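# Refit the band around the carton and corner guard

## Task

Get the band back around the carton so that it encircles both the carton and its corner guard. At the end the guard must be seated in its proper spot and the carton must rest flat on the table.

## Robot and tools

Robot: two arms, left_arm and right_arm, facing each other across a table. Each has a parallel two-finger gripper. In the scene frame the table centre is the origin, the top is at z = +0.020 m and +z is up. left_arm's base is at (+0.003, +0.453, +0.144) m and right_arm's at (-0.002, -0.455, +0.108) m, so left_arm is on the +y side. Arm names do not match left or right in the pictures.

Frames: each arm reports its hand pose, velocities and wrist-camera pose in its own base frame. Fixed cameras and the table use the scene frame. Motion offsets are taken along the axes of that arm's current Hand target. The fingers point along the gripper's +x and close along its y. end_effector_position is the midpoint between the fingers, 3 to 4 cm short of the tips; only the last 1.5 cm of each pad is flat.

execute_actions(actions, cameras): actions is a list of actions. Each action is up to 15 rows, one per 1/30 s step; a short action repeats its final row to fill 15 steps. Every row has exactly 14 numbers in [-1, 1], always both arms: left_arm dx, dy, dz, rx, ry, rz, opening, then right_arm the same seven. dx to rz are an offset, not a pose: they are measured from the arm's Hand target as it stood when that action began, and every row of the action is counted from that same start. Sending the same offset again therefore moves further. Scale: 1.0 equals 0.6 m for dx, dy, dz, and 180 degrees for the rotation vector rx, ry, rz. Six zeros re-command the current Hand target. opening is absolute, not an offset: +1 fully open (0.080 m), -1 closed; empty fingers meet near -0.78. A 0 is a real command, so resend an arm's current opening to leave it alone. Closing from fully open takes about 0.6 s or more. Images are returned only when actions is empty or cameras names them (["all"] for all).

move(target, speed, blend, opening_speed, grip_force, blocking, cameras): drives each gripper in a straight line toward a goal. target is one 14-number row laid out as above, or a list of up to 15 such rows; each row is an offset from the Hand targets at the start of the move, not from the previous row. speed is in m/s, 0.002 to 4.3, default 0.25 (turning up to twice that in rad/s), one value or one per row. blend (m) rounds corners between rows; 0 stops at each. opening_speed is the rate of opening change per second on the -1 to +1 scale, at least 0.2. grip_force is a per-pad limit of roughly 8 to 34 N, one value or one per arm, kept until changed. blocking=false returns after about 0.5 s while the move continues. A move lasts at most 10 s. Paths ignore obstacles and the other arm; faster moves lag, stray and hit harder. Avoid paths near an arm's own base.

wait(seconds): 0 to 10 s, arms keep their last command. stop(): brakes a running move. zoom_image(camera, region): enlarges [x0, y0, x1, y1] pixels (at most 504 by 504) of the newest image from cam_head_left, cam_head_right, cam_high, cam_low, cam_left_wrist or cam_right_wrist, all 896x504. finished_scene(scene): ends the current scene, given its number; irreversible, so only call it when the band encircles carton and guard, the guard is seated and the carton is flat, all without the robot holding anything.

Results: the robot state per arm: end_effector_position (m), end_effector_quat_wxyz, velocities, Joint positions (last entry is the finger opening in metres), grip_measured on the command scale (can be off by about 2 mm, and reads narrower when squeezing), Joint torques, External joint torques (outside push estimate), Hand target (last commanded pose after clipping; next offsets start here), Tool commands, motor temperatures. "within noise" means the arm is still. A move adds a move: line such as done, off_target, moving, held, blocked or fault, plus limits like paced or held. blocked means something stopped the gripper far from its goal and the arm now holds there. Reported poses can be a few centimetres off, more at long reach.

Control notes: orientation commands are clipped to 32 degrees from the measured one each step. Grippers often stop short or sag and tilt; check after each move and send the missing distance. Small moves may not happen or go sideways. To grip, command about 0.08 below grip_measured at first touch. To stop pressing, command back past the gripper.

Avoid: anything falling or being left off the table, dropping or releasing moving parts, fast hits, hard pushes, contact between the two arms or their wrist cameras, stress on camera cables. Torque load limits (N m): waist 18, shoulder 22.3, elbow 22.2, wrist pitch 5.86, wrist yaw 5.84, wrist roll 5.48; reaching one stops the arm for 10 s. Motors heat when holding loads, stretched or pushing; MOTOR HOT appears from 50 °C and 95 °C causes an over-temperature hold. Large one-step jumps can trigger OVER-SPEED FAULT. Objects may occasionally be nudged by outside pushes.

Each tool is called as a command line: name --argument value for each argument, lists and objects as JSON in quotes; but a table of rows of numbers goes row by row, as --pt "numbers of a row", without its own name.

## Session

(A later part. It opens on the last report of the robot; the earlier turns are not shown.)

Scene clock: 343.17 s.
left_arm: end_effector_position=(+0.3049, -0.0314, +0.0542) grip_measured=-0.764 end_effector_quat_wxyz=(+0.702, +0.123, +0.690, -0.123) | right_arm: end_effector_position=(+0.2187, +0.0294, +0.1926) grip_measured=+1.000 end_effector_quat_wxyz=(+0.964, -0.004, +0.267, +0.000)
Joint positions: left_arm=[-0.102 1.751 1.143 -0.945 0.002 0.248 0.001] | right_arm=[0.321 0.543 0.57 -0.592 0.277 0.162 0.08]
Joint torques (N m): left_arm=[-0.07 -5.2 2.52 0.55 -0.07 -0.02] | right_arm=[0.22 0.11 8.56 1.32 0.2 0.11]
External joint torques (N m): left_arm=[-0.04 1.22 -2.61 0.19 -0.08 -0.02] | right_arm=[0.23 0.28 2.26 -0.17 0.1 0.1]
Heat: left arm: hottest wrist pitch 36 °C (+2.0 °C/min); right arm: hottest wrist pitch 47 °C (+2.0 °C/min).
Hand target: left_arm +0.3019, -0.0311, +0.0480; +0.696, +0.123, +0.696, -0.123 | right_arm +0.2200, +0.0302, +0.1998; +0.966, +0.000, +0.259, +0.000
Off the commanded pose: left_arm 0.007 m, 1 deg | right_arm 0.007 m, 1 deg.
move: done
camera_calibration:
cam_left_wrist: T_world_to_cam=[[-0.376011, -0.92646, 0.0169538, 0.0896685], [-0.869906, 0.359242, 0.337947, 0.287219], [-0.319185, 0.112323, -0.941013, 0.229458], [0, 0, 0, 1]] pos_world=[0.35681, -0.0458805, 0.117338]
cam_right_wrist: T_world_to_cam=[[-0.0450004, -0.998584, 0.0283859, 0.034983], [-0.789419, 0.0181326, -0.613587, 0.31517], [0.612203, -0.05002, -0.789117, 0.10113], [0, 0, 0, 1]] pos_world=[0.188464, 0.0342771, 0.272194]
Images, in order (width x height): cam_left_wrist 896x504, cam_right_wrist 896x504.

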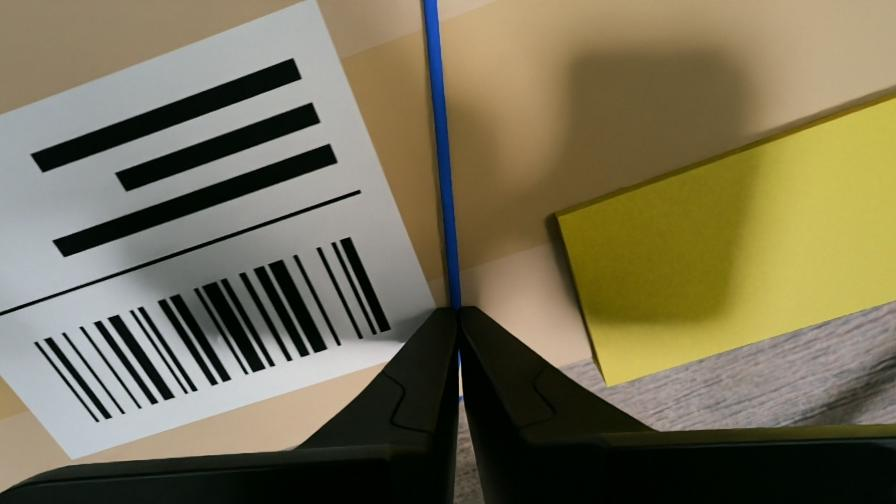

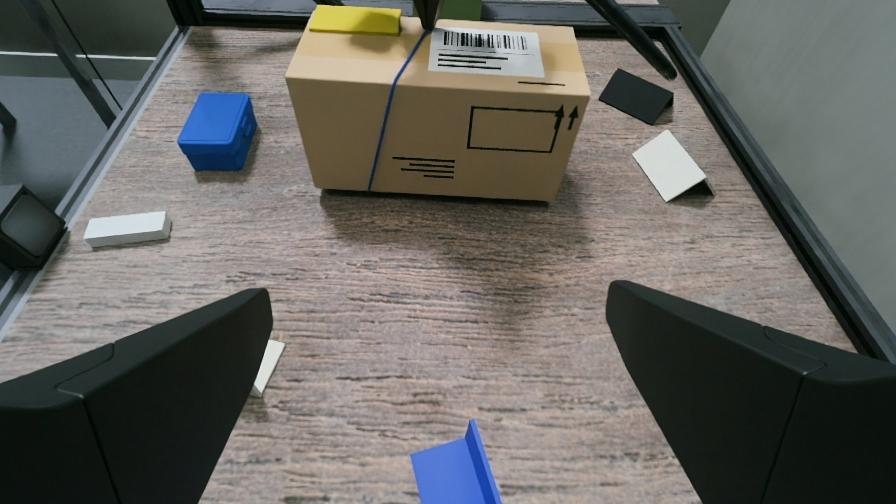

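move --target '[-0.0333, 0, 0, 0, 0, 0, -1.0, 0, 0, 0, 0, 0, 0, 1.0]' --speed 0.06 --cameras '["cam_left_wrist", "cam_low", "cam_right_wrist"]'

zoom_image --camera "cam_left_wrist" --region '[350, 220, 560, 420]'

zoom_image --camera "cam_low" --region '[360, 180, 500, 360]'

Scene clock: 352.43 s.
left_arm: end_effector_position=(+0.2984, -0.0308, +0.0608) grip_measured=-0.764 end_effector_quat_wxyz=(+0.688, +0.122, +0.704, -0.124) | right_arm: end_effector_position=(+0.2187, +0.0294, +0.1926) grip_measured=+1.000 end_effector_quat_wxyz=(+0.964, -0.004, +0.267, +0.000)
Joint positions: left_arm=[-0.102 1.751 1.17 -1.012 0.002 0.248 0.001] | right_arm=[0.321 0.543 0.57 -0.592 0.277 0.162 0.08]
Joint torques (N m): left_arm=[-0.04 -7.88 5.41 -0.24 -0.07 -0.01] | right_arm=[0.24 0.15 8.53 1.32 0.19 0.12]
External joint torques (N m): left_arm=[-0.05 -1.37 0.19 -0.55 -0.08 -0.01] | right_arm=[0.24 0.31 2.24 -0.17 0.09 0.12]
Heat: left arm: hottest wrist pitch 35 °C (+1.0 °C/min); right arm: hottest wrist pitch 47 °C (+2.0 °C/min).
Hand target: left_arm +0.3020, -0.0311, +0.0681; +0.696, +0.123, +0.696, -0.123 | right_arm +0.2200, +0.0302, +0.1998; +0.966, +0.000, +0.259, +0.000
Off the commanded pose: left_arm 0.008 m, 1 deg | right_arm 0.007 m, 1 deg.
move: done
camera_calibration:
cam_left_wrist: T_world_to_cam=[[-0.375058, -0.926575, 0.0281297, 0.0868122], [-0.855748, 0.357737, 0.373791, 0.272601], [-0.356408, 0.116121, -0.927086, 0.243812], [0, 0, 0, 1]] pos_world=[0.352734, -0.0453932, 0.121697]
cam_right_wrist: T_world_to_cam=[[-0.0450004, -0.998584, 0.0283859, 0.034983], [-0.789419, 0.0181326, -0.613587, 0.31517], [0.612203, -0.05002, -0.789117, 0.10113], [0, 0, 0, 1]] pos_world=[0.188464, 0.0342771, 0.272194]
Images, in order (width x height): cam_low 896x504, cam_left_wrist 896x504, cam_right_wrist 896x504.

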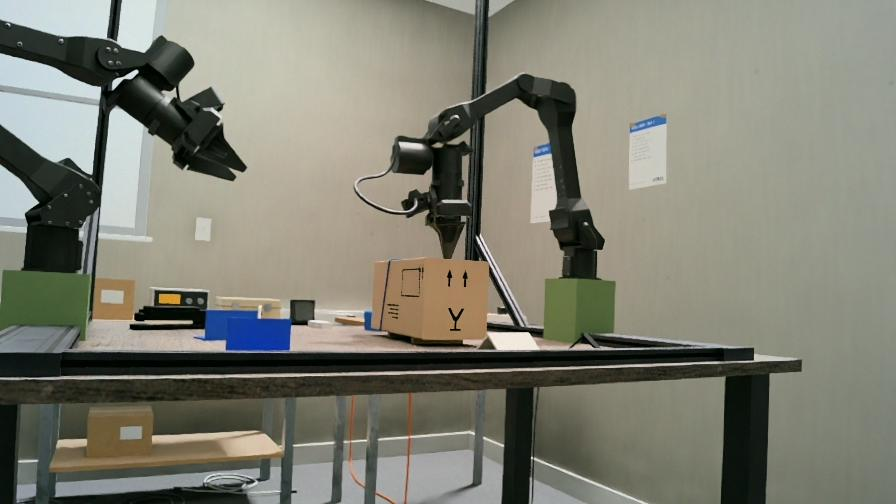

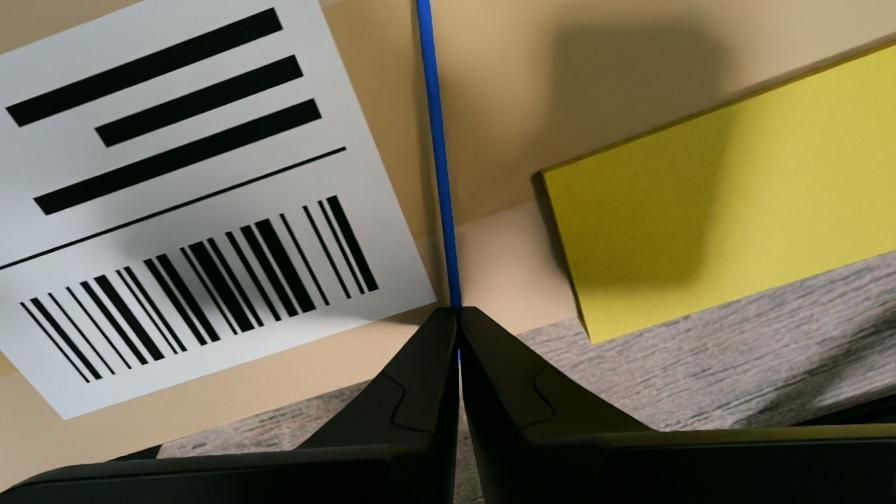

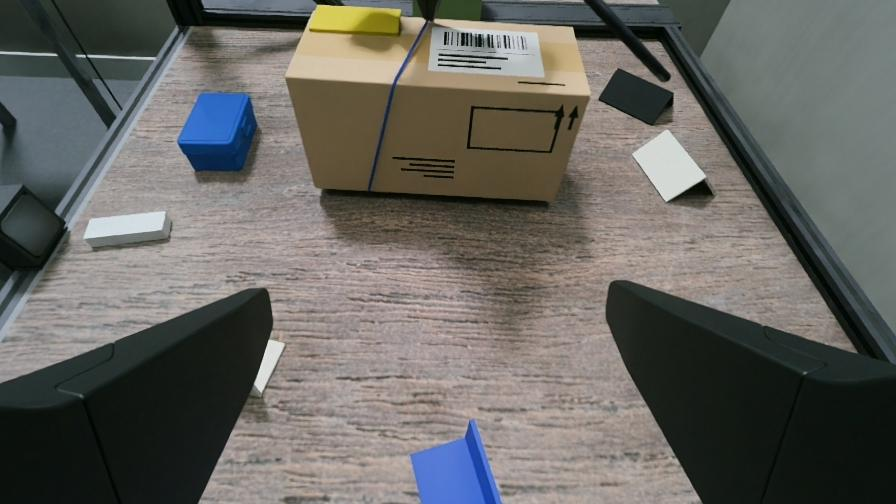

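Scaled by 2.400.

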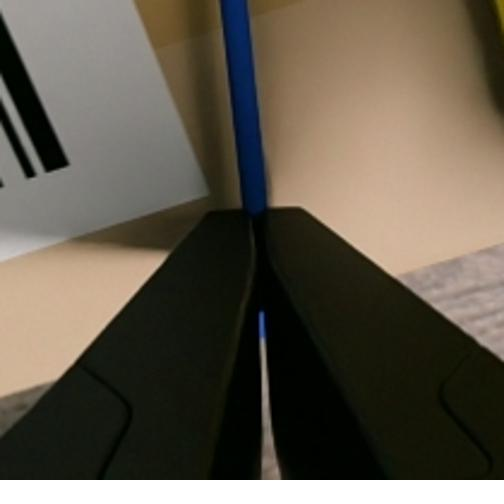

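Scaled by 2.800.

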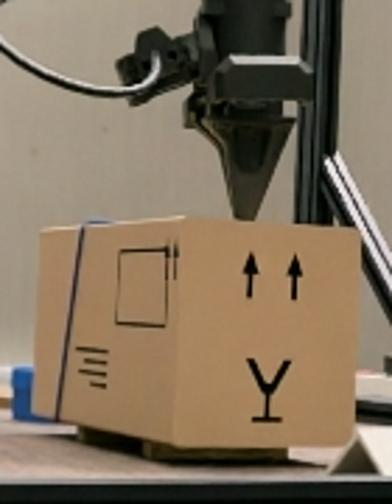

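move --target '[-0.0367, -0.019, -0.064, 0, 0, 0, -1.0, 0, 0, 0, 0, 0, 0, 1.0]' --speed 0.06 --cameras '["cam_left_wrist", "cam_low", "cam_right_wrist"]'

zoom_image --camera "cam_left_wrist" --region '[350, 220, 560, 420]'

zoom_image --camera "cam_low" --region '[360, 180, 500, 360]'

Scene clock: 362.23 s.
left_arm: end_effector_position=(+0.2687, -0.0304, +0.0876) grip_measured=-0.764 end_effector_quat_wxyz=(+0.699, +0.122, +0.694, -0.125) | right_arm: end_effector_position=(+0.2187, +0.0294, +0.1926) grip_measured=+1.000 end_effector_quat_wxyz=(+0.964, -0.004, +0.267, +0.000)
Joint positions: left_arm=[-0.11 1.587 1.1 -1.077 0.005 0.242 0.001] | right_arm=[0.321 0.543 0.57 -0.592 0.277 0.162 0.08]
Joint torques (N m): left_arm=[0.07 -7.68 2.6 -0.96 -0.15 -0.02] | right_arm=[0.22 0.13 8.55 1.33 0.2 0.11]
External joint torques (N m): left_arm=[0.07 -2.23 -2.73 -1.3 -0.15 -0.02] | right_arm=[0.22 0.31 2.19 -0.17 0.1 0.11]
Heat: left arm: hottest shoulder 35 °C (+0.0 °C/min); right arm: hottest wrist pitch 47 °C (+1.0 °C/min).
Hand target: left_arm +0.2620, -0.0287, +0.0901; +0.696, +0.123, +0.696, -0.123 | right_arm +0.2200, +0.0302, +0.1998; +0.966, +0.000, +0.259, +0.000
Off the commanded pose: left_arm 0.007 m, 0 deg | right_arm 0.007 m, 1 deg.
move: done
camera_calibration:
cam_left_wrist: T_world_to_cam=[[-0.377907, -0.92557, 0.0224969, 0.0764855], [-0.86536, 0.361753, 0.346824, 0.24216], [-0.329148, 0.111599, -0.937661, 0.251513], [0, 0, 0, 1]] pos_world=[0.321245, -0.044878, 0.150126]
cam_right_wrist: T_world_to_cam=[[-0.0450004, -0.998584, 0.0283859, 0.034983], [-0.789419, 0.0181326, -0.613587, 0.31517], [0.612203, -0.05002, -0.789117, 0.10113], [0, 0, 0, 1]] pos_world=[0.188464, 0.0342771, 0.272194]
Images, in order (width x height): cam_low 896x504, cam_left_wrist 896x504, cam_right_wrist 896x504.

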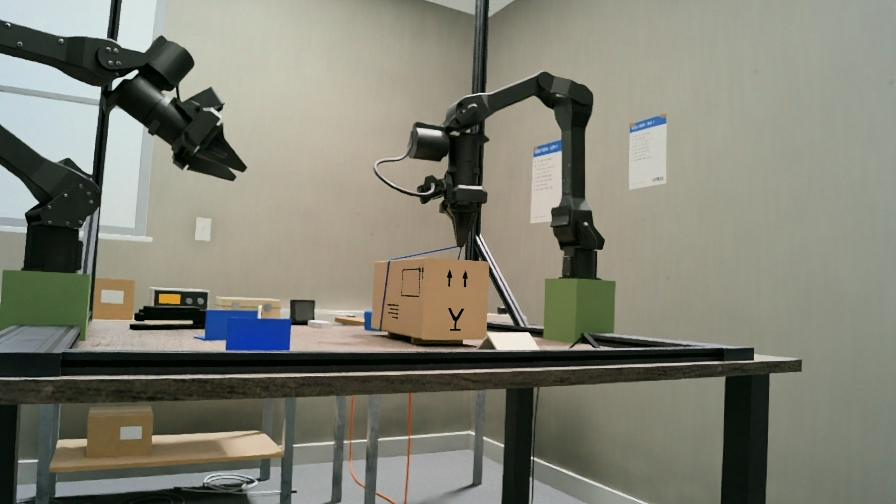

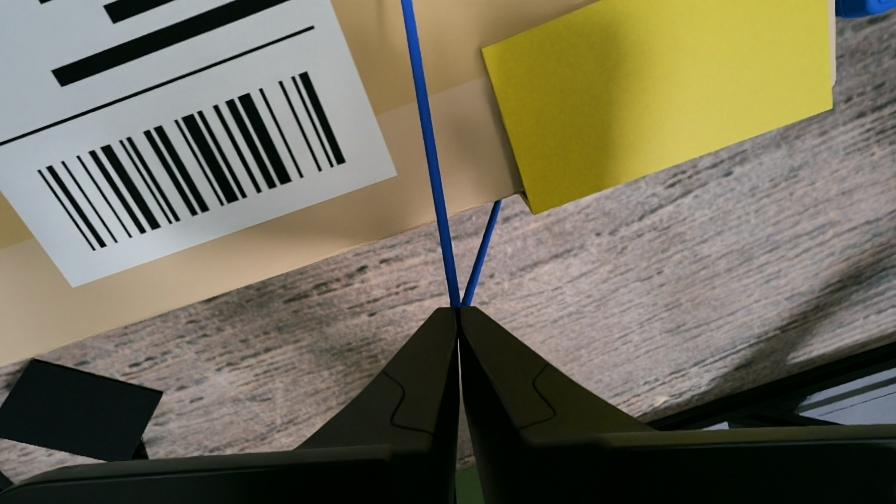

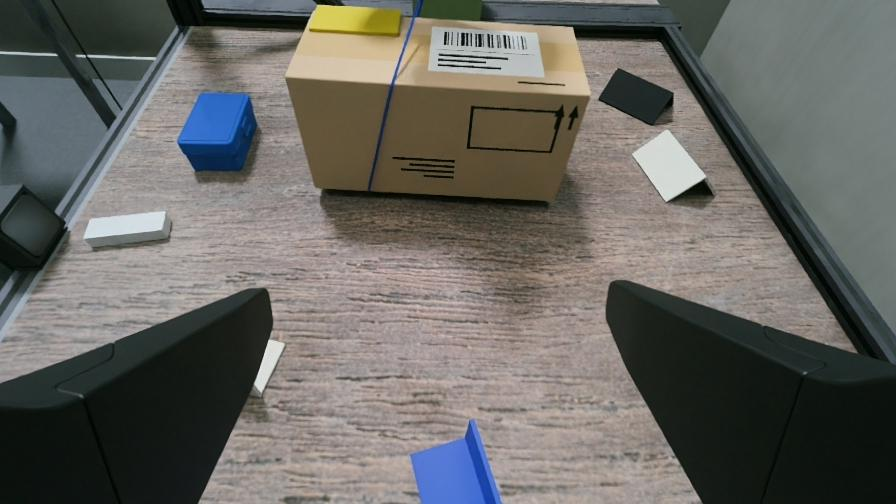

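Scaled by 2.400.

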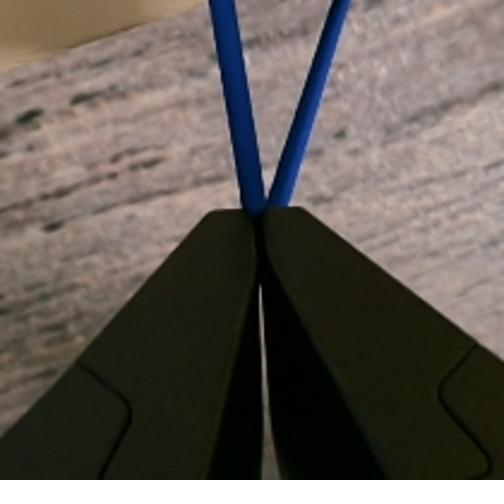

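Scaled by 2.800.

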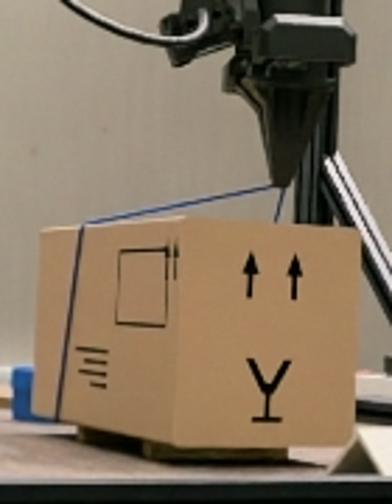

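move --pt "-0.0023 -0.01 -0.0253 0 0 0 -1.0 0 0 0 0 0 0 1.0" --pt "-0.0023 -0.1105 0.0047 -0.0922 0 0 -1.0 0 0 0 0 0 0 1.0" --speed 0.08 --blend '[0.005, 0]' --cameras '["cam_left_wrist", "cam_low", "cam_right_wrist", "cam_high"]'

zoom_image --camera "cam_low" --region '[360, 200, 500, 360]'

zoom_image --camera "cam_right_wrist" --region '[270, 0, 610, 220]'

Scene clock: 400.30 s.
left_arm: end_effector_position=(+0.2451, -0.0890, +0.0903) grip_measured=-0.764 end_effector_quat_wxyz=(+0.712, +0.019, +0.701, -0.017) | right_arm: end_effector_position=(+0.2187, +0.0294, +0.1926) grip_measured=+1.000 end_effector_quat_wxyz=(+0.964, -0.004, +0.267, +0.000)
Joint positions: left_arm=[-0.353 1.542 1.067 -1.081 -0.008 -0.301 0.001] | right_arm=[0.321 0.543 0.57 -0.592 0.277 0.162 0.08]
Joint torques (N m): left_arm=[-0.8 -4.82 4.95 -1.09 0.2 -0.02] | right_arm=[0.23 0.06 8.54 1.32 0.18 0.11]
External joint torques (N m): left_arm=[-0.78 0.31 -0.39 -1.44 0.22 -0.02] | right_arm=[0.21 0.22 2.28 -0.16 0.09 0.11]
Motor temperatures (°C): left_arm=[32 40 34 35 35 33] | right_arm=[28 30 37 48 36 32]
Heat: left arm: hottest shoulder 40 °C (+6.1 °C/min); right arm: hottest wrist pitch 48 °C (+1.0 °C/min).
Hand target: left_arm +0.2419, -0.0919, +0.0915; +0.707, +0.021, +0.707, -0.021 | right_arm +0.2200, +0.0302, +0.1998; +0.966, +0.000, +0.259, +0.000
Off the commanded pose: left_arm 0.004 m, 1 deg | right_arm 0.007 m, 1 deg.
move: done
camera_calibration:
cam_left_wrist: T_world_to_cam=[[-0.0873322, -0.996054, 0.0157828, -0.0636711], [-0.93633, 0.0874838, 0.340049, 0.235512], [-0.340088, 0.0149194, -0.940275, 0.247181], [0, 0, 0, 1]] pos_world=[0.299019, -0.0877111, 0.153337]
cam_right_wrist: T_world_to_cam=[[-0.0450004, -0.998584, 0.0283859, 0.034983], [-0.789419, 0.0181326, -0.613587, 0.31517], [0.612203, -0.05002, -0.789117, 0.10113], [0, 0, 0, 1]] pos_world=[0.188464, 0.0342771, 0.272194]
Images, in order (width x height): cam_high 896x504, cam_low 896x504, cam_left_wrist 896x504, cam_right_wrist 896x504.

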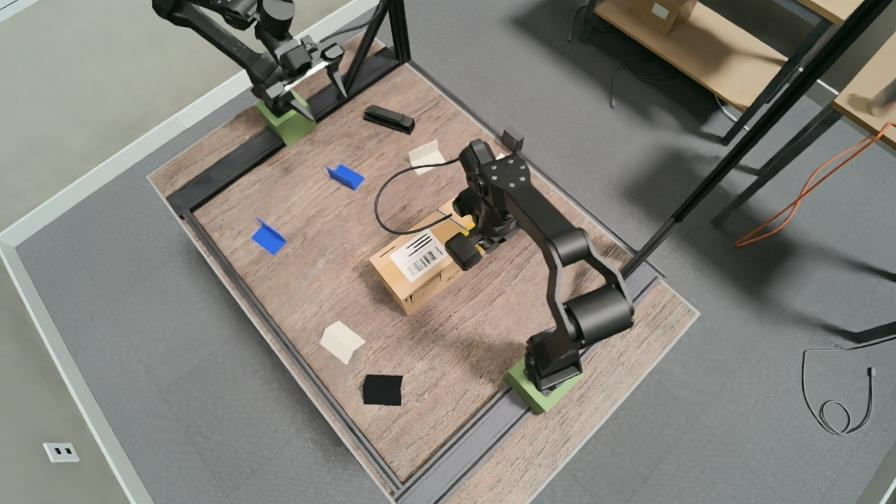

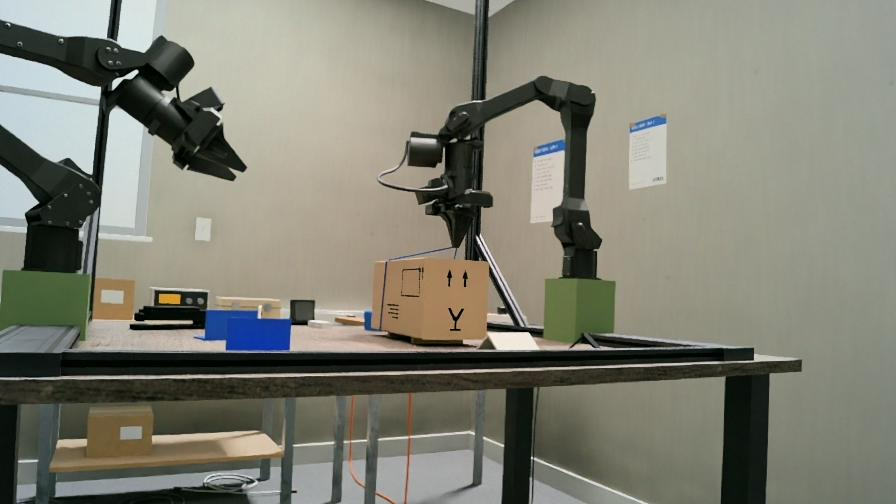

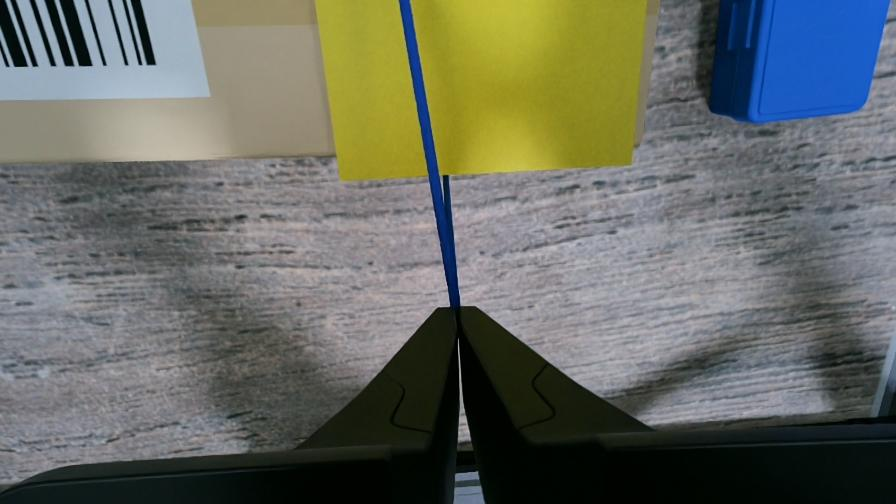

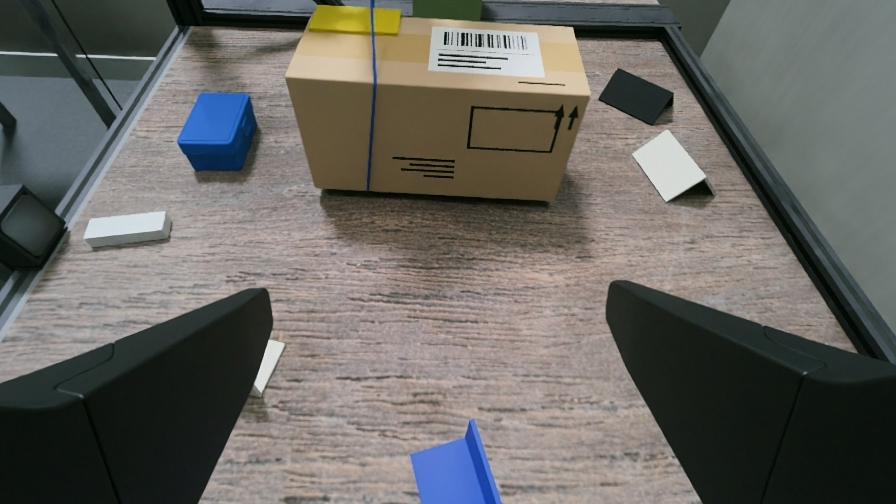

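Scaled by 3.150.

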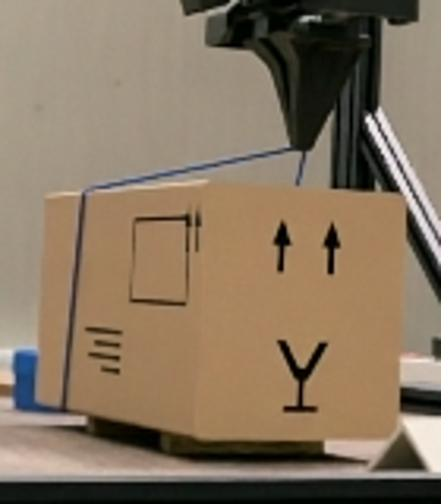

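Scaled by 1.482.

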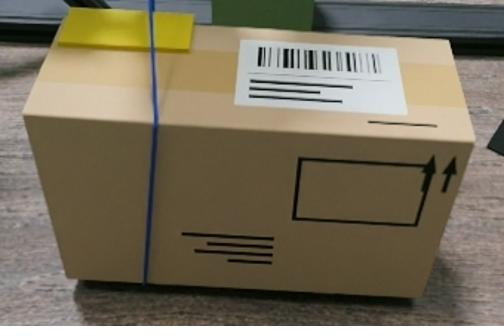

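move --target '[0, -0.05, 0, 0, 0, 0, -1.0, 0, 0, 0, 0, 0, 0, 1.0]' --speed 0.08 --cameras '["cam_left_wrist", "cam_right_wrist", "cam_low"]'

zoom_image --camera "cam_right_wrist" --region '[270, 0, 610, 220]'

zoom_image --camera "cam_low" --region '[360, 200, 500, 360]'

Scene clock: 440.40 s.
left_arm: end_effector_position=(+0.2439, -0.1167, +0.0900) grip_measured=-0.764 end_effector_quat_wxyz=(+0.712, +0.020, +0.701, -0.013) | right_arm: end_effector_position=(+0.2187, +0.0294, +0.1926) grip_measured=+1.000 end_effector_quat_wxyz=(+0.964, -0.004, +0.267, +0.000)
Joint positions: left_arm=[-0.455 1.582 1.104 -1.083 -0.015 -0.408 0.001] | right_arm=[0.321 0.543 0.57 -0.592 0.277 0.162 0.08]
Joint torques (N m): left_arm=[-1.21 -5.13 5.14 -0.97 0.42 -0.05] | right_arm=[0.26 0.12 8.52 1.31 0.19 0.12]
External joint torques (N m): left_arm=[-1.25 0.31 -0.23 -1.32 0.46 -0.05] | right_arm=[0.26 0.24 2.3 -0.15 0.1 0.11]
Heat: left arm: hottest shoulder 37 °C (-2.0 °C/min); right arm: hottest wrist pitch 48 °C (+0.0 °C/min).
Hand target: left_arm +0.2402, -0.1219, +0.0915; +0.707, +0.021, +0.707, -0.021 | right_arm +0.2200, +0.0302, +0.1998; +0.966, +0.000, +0.259, +0.000
Off the commanded pose: left_arm 0.007 m, 1 deg | right_arm 0.007 m, 1 deg.
move: done
camera_calibration:
cam_left_wrist: T_world_to_cam=[[-0.0827368, -0.996527, 0.0094152, -0.0919259], [-0.936799, 0.0809936, 0.340364, 0.236294], [-0.339944, 0.0193405, -0.940247, 0.247278], [0, 0, 0, 1]] pos_world=[0.297815, -0.115527, 0.152942]
cam_right_wrist: T_world_to_cam=[[-0.0450004, -0.998584, 0.0283859, 0.034983], [-0.789419, 0.0181326, -0.613587, 0.31517], [0.612203, -0.05002, -0.789117, 0.10113], [0, 0, 0, 1]] pos_world=[0.188464, 0.0342771, 0.272194]
Images, in order (width x height): cam_low 896x504, cam_left_wrist 896x504, cam_right_wrist 896x504.

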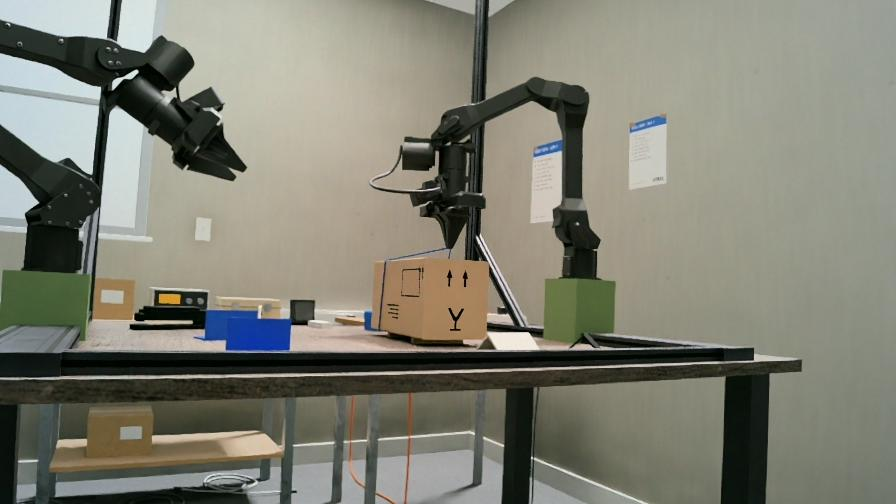

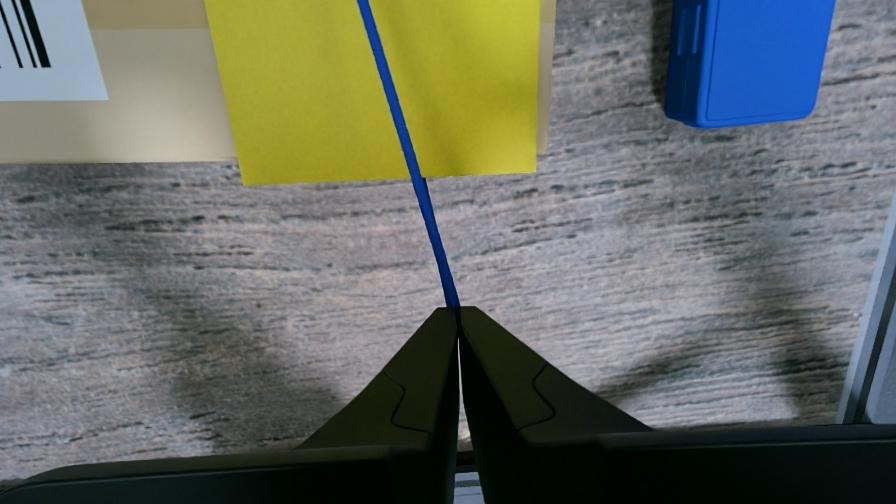

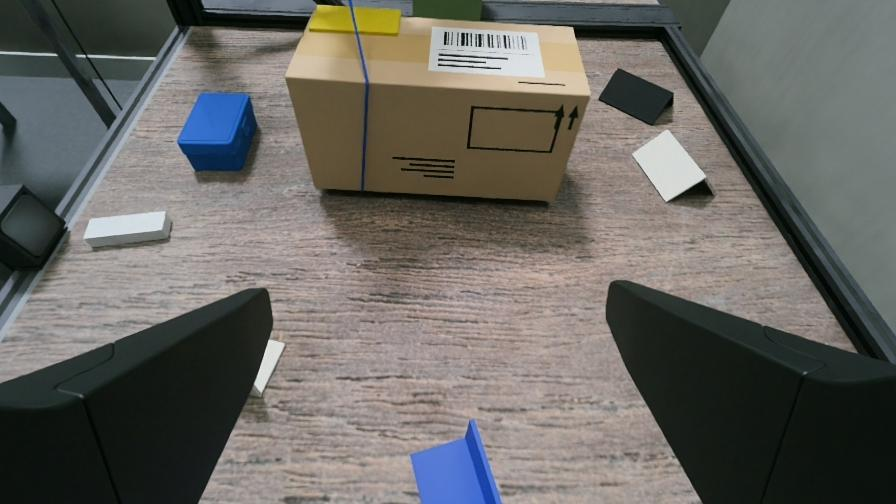

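Scaled by 1.482.

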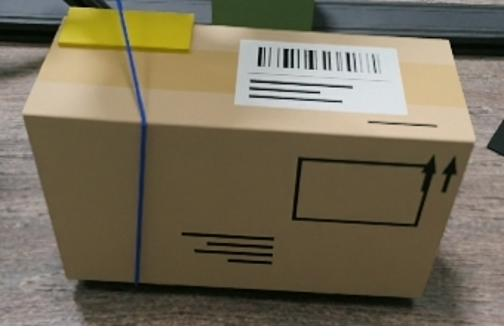

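Scaled by 3.150.

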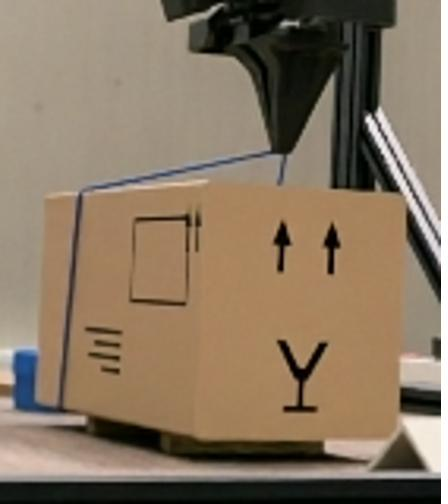

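move --pt "0 0.0533 0 0 0 0 -1.0 0 0 0 0 0 0 1.0" --pt "0.0592 0.0533 0.0925 0 0 0 -1.0 0 0 0 0 0 0 1.0" --speed '[0.08, 0.06]' --blend '[0.005, 0]' --cameras '["cam_left_wrist", "cam_right_wrist", "cam_low", "cam_high"]'

zoom_image --camera "cam_right_wrist" --region '[270, 0, 610, 220]'

zoom_image --camera "cam_left_wrist" --region '[350, 150, 600, 400]'

Scene clock: 485.00 s.
left_arm: end_effector_position=(+0.2906, -0.0916, +0.0587) grip_measured=-0.764 end_effector_quat_wxyz=(+0.704, +0.023, +0.709, -0.020) | right_arm: end_effector_position=(+0.2187, +0.0294, +0.1926) grip_measured=+1.000 end_effector_quat_wxyz=(+0.964, -0.004, +0.267, +0.000)
Joint positions: left_arm=[-0.306 1.759 1.171 -0.991 -0.002 -0.247 0.001] | right_arm=[0.321 0.543 0.57 -0.592 0.277 0.162 0.08]
Joint torques (N m): left_arm=[0.25 -4.26 5.63 1.1 0.03 0.1] | right_arm=[0.23 0.04 8.54 1.33 0.19 0.12]
External joint torques (N m): left_arm=[0.29 2.28 0.48 0.78 0.04 0.1] | right_arm=[0.22 0.2 2.25 -0.16 0.09 0.12]
Heat: left arm: hottest elbow 37 °C (+1.0 °C/min); right arm: hottest wrist pitch 49 °C (+1.0 °C/min).
Hand target: left_arm +0.2975, -0.0933, +0.0561; +0.707, +0.021, +0.707, -0.021 | right_arm +0.2200, +0.0302, +0.1998; +0.966, +0.000, +0.259, +0.000
Off the commanded pose: left_arm 0.008 m, 0 deg | right_arm 0.007 m, 1 deg.
move: done
camera_calibration:
cam_left_wrist: T_world_to_cam=[[-0.0949541, -0.995353, 0.0159727, -0.059481], [-0.927648, 0.094294, 0.361356, 0.28592], [-0.361183, 0.0194952, -0.932291, 0.238968], [0, 0, 0, 1]] pos_world=[0.345897, -0.0908239, 0.120419]
cam_right_wrist: T_world_to_cam=[[-0.0450004, -0.998584, 0.0283859, 0.034983], [-0.789419, 0.0181326, -0.613587, 0.31517], [0.612203, -0.05002, -0.789117, 0.10113], [0, 0, 0, 1]] pos_world=[0.188464, 0.0342771, 0.272194]
Images, in order (width x height): cam_high 896x504, cam_low 896x504, cam_left_wrist 896x504, cam_right_wrist 896x504.

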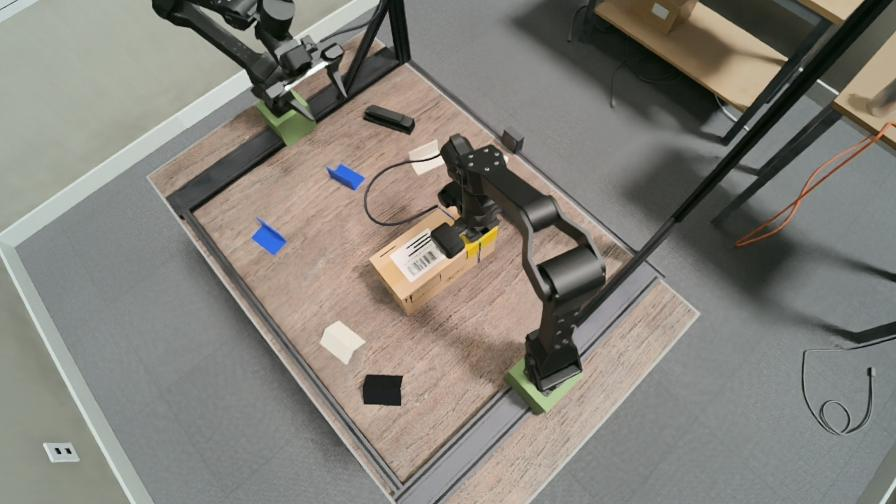

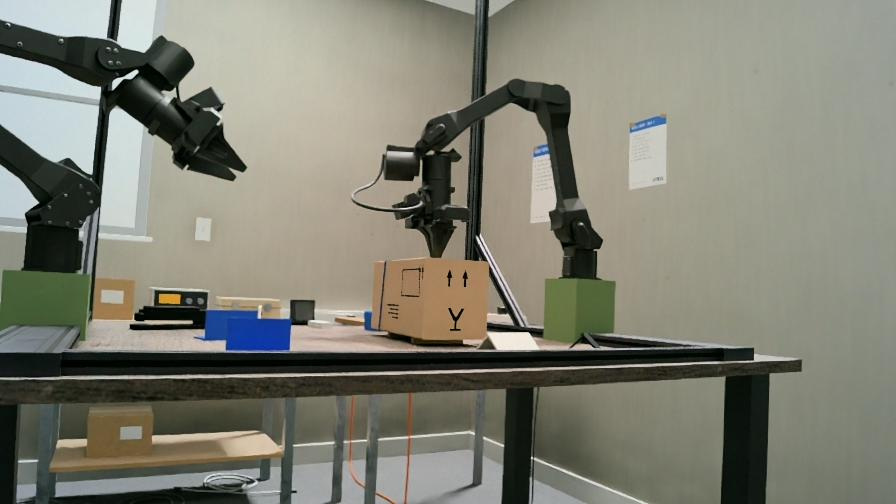

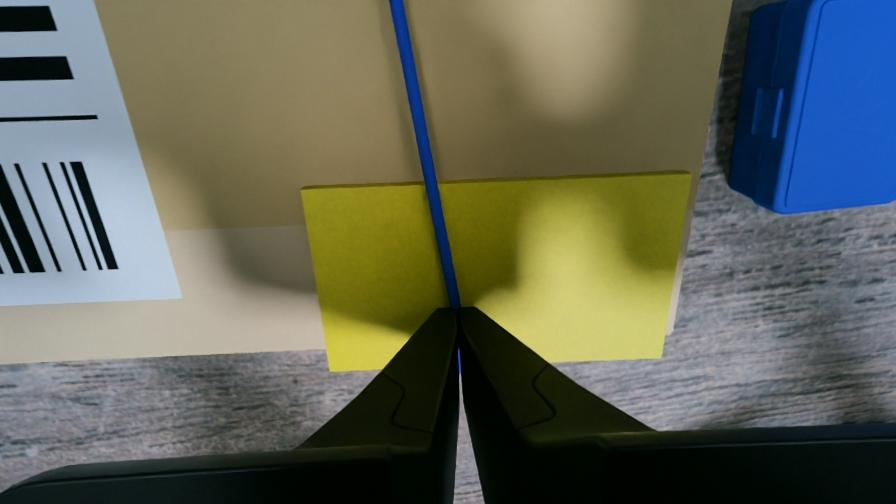

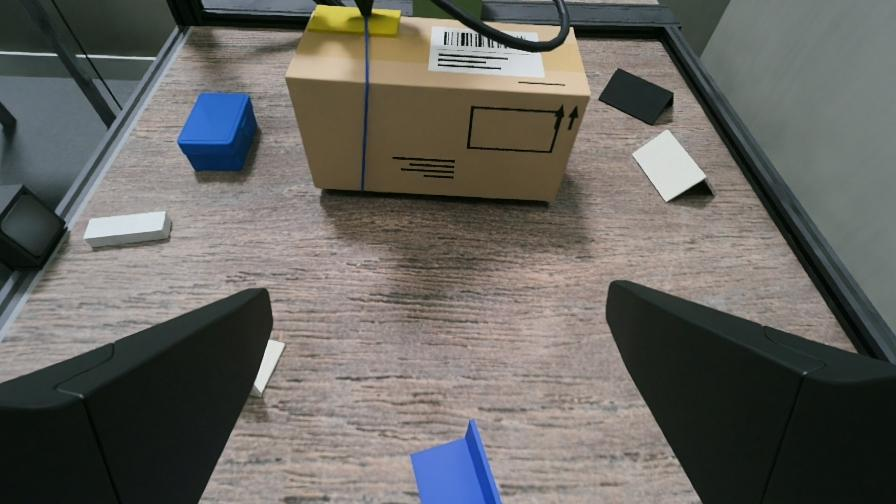

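Scaled by 1.482.

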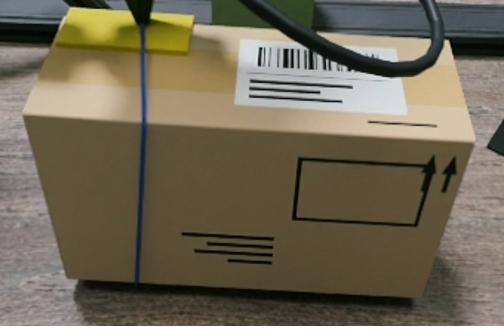

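Scaled by 2.016.

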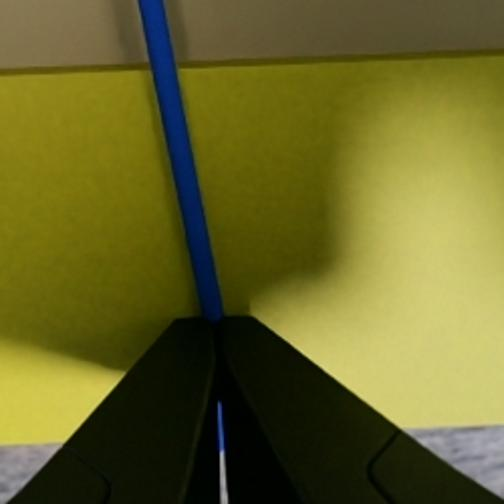

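move --pt "0 0 0 0 0 0 -0.3 0 0 0 0 0 0 1.0" --pt "-0.1 0 0 0 0 0 -0.3 0 0 0 0 0 0 1.0" --speed '[0.05, 0.12]' --opening_speed 0.8 --cameras '["cam_left_wrist", "cam_right_wrist", "cam_low", "cam_high"]'

zoom_image --camera "cam_right_wrist" --region '[270, 0, 610, 220]'

zoom_image --camera "cam_left_wrist" --region '[250, 0, 750, 400]'

Scene clock: 499.00 s.
left_arm: end_effector_position=(+0.2945, -0.0915, +0.1091) grip_measured=-0.303 end_effector_quat_wxyz=(+0.699, +0.022, +0.715, -0.017) | right_arm: end_effector_position=(+0.2187, +0.0294, +0.1926) grip_measured=+1.000 end_effector_quat_wxyz=(+0.964, -0.004, +0.267, +0.000)
Joint positions: left_arm=[-0.302 1.739 1.353 -1.209 -0.001 -0.246 0.021] | right_arm=[0.321 0.543 0.57 -0.592 0.277 0.162 0.08]
Joint torques (N m): left_arm=[-0.14 -7.69 5.85 0 0.02 0.08] | right_arm=[0.26 0.14 8.55 1.33 0.19 0.11]
External joint torques (N m): left_arm=[-0.14 -1.12 0.5 -0.28 0.04 0.09] | right_arm=[0.25 0.31 2.24 -0.17 0.09 0.1]
Motor temperatures (°C): left_arm=[32 35 37 36 35 33] | right_arm=[28 29 39 49 36 32]
Heat: left arm: hottest elbow 37 °C (+1.0 °C/min); right arm: hottest wrist pitch 49 °C (+1.0 °C/min).
Hand target: left_arm +0.2975, -0.0933, +0.1160; +0.707, +0.021, +0.707, -0.021 | right_arm +0.2200, +0.0302, +0.1998; +0.966, +0.000, +0.259, +0.000
Off the commanded pose: left_arm 0.008 m, 1 deg | right_arm 0.007 m, 1 deg.
move: done
camera_calibration:
cam_left_wrist: T_world_to_cam=[[-0.090938, -0.995766, 0.0134293, -0.0607347], [-0.922284, 0.0892989, 0.376056, 0.267691], [-0.375663, 0.0218122, -0.9265, 0.29116], [0, 0, 0, 1]] pos_world=[0.350742, -0.0907329, 0.169908]
cam_right_wrist: T_world_to_cam=[[-0.0450004, -0.998584, 0.0283859, 0.034983], [-0.789419, 0.0181326, -0.613587, 0.31517], [0.612203, -0.05002, -0.789117, 0.10113], [0, 0, 0, 1]] pos_world=[0.188464, 0.0342771, 0.272194]
Images, in order (width x height): cam_high 896x504, cam_low 896x504, cam_left_wrist 896x504, cam_right_wrist 896x504.

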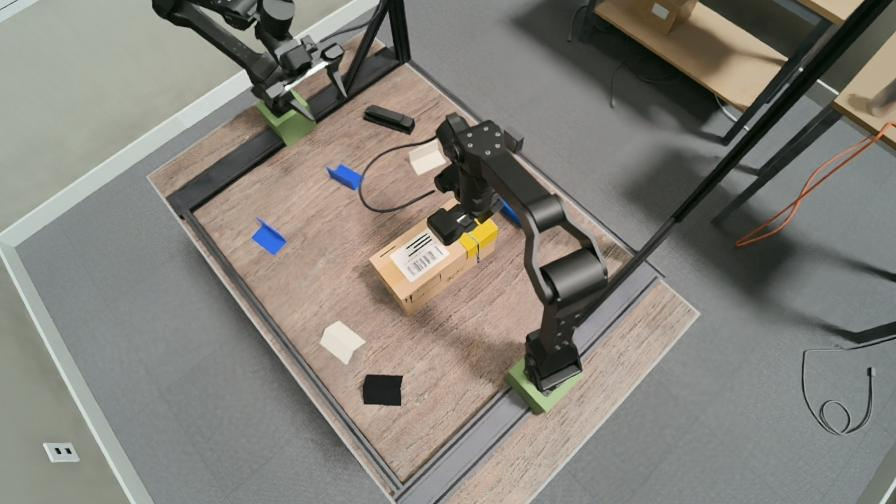

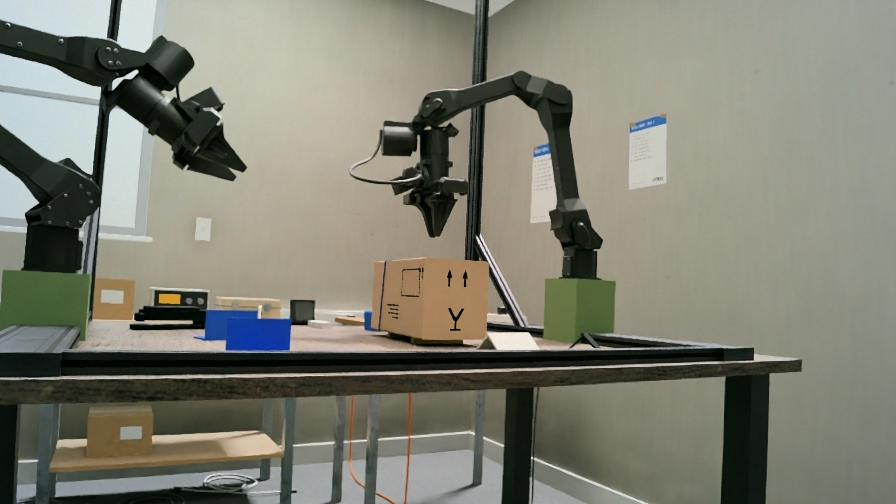

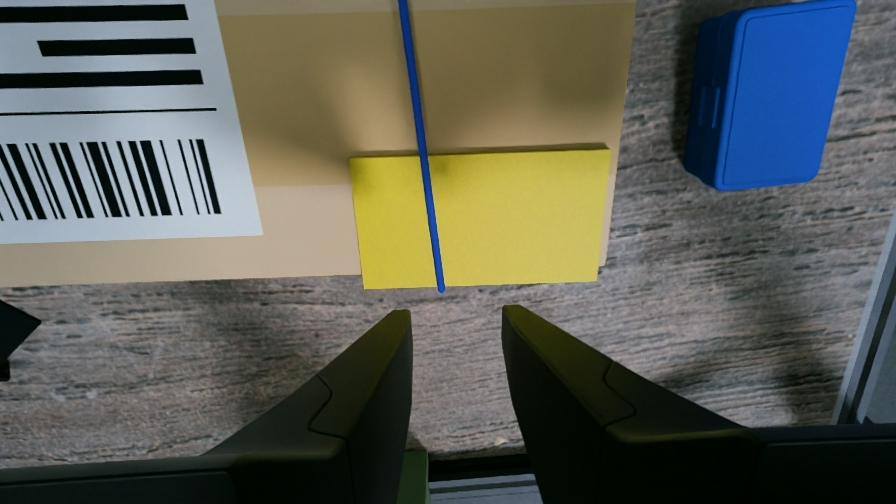

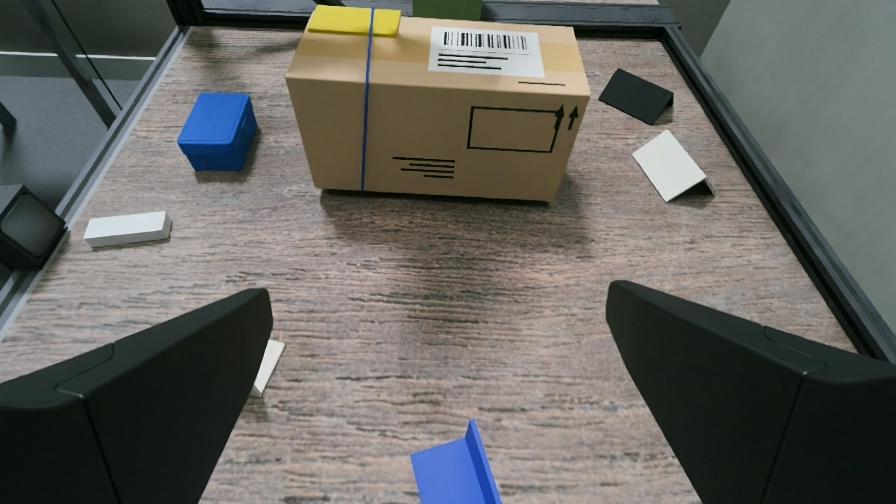

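Scaled by 1.482.

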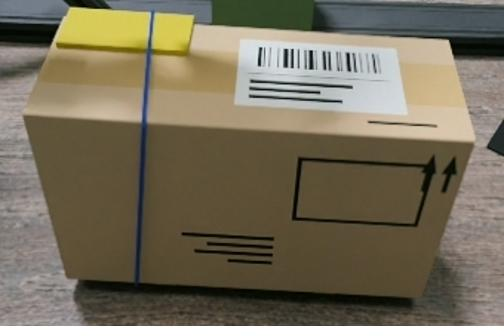

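Scaled by 1.008.

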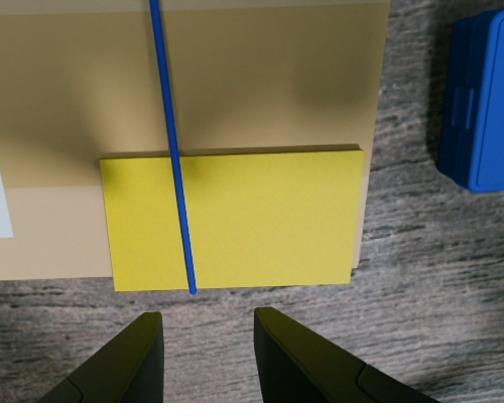

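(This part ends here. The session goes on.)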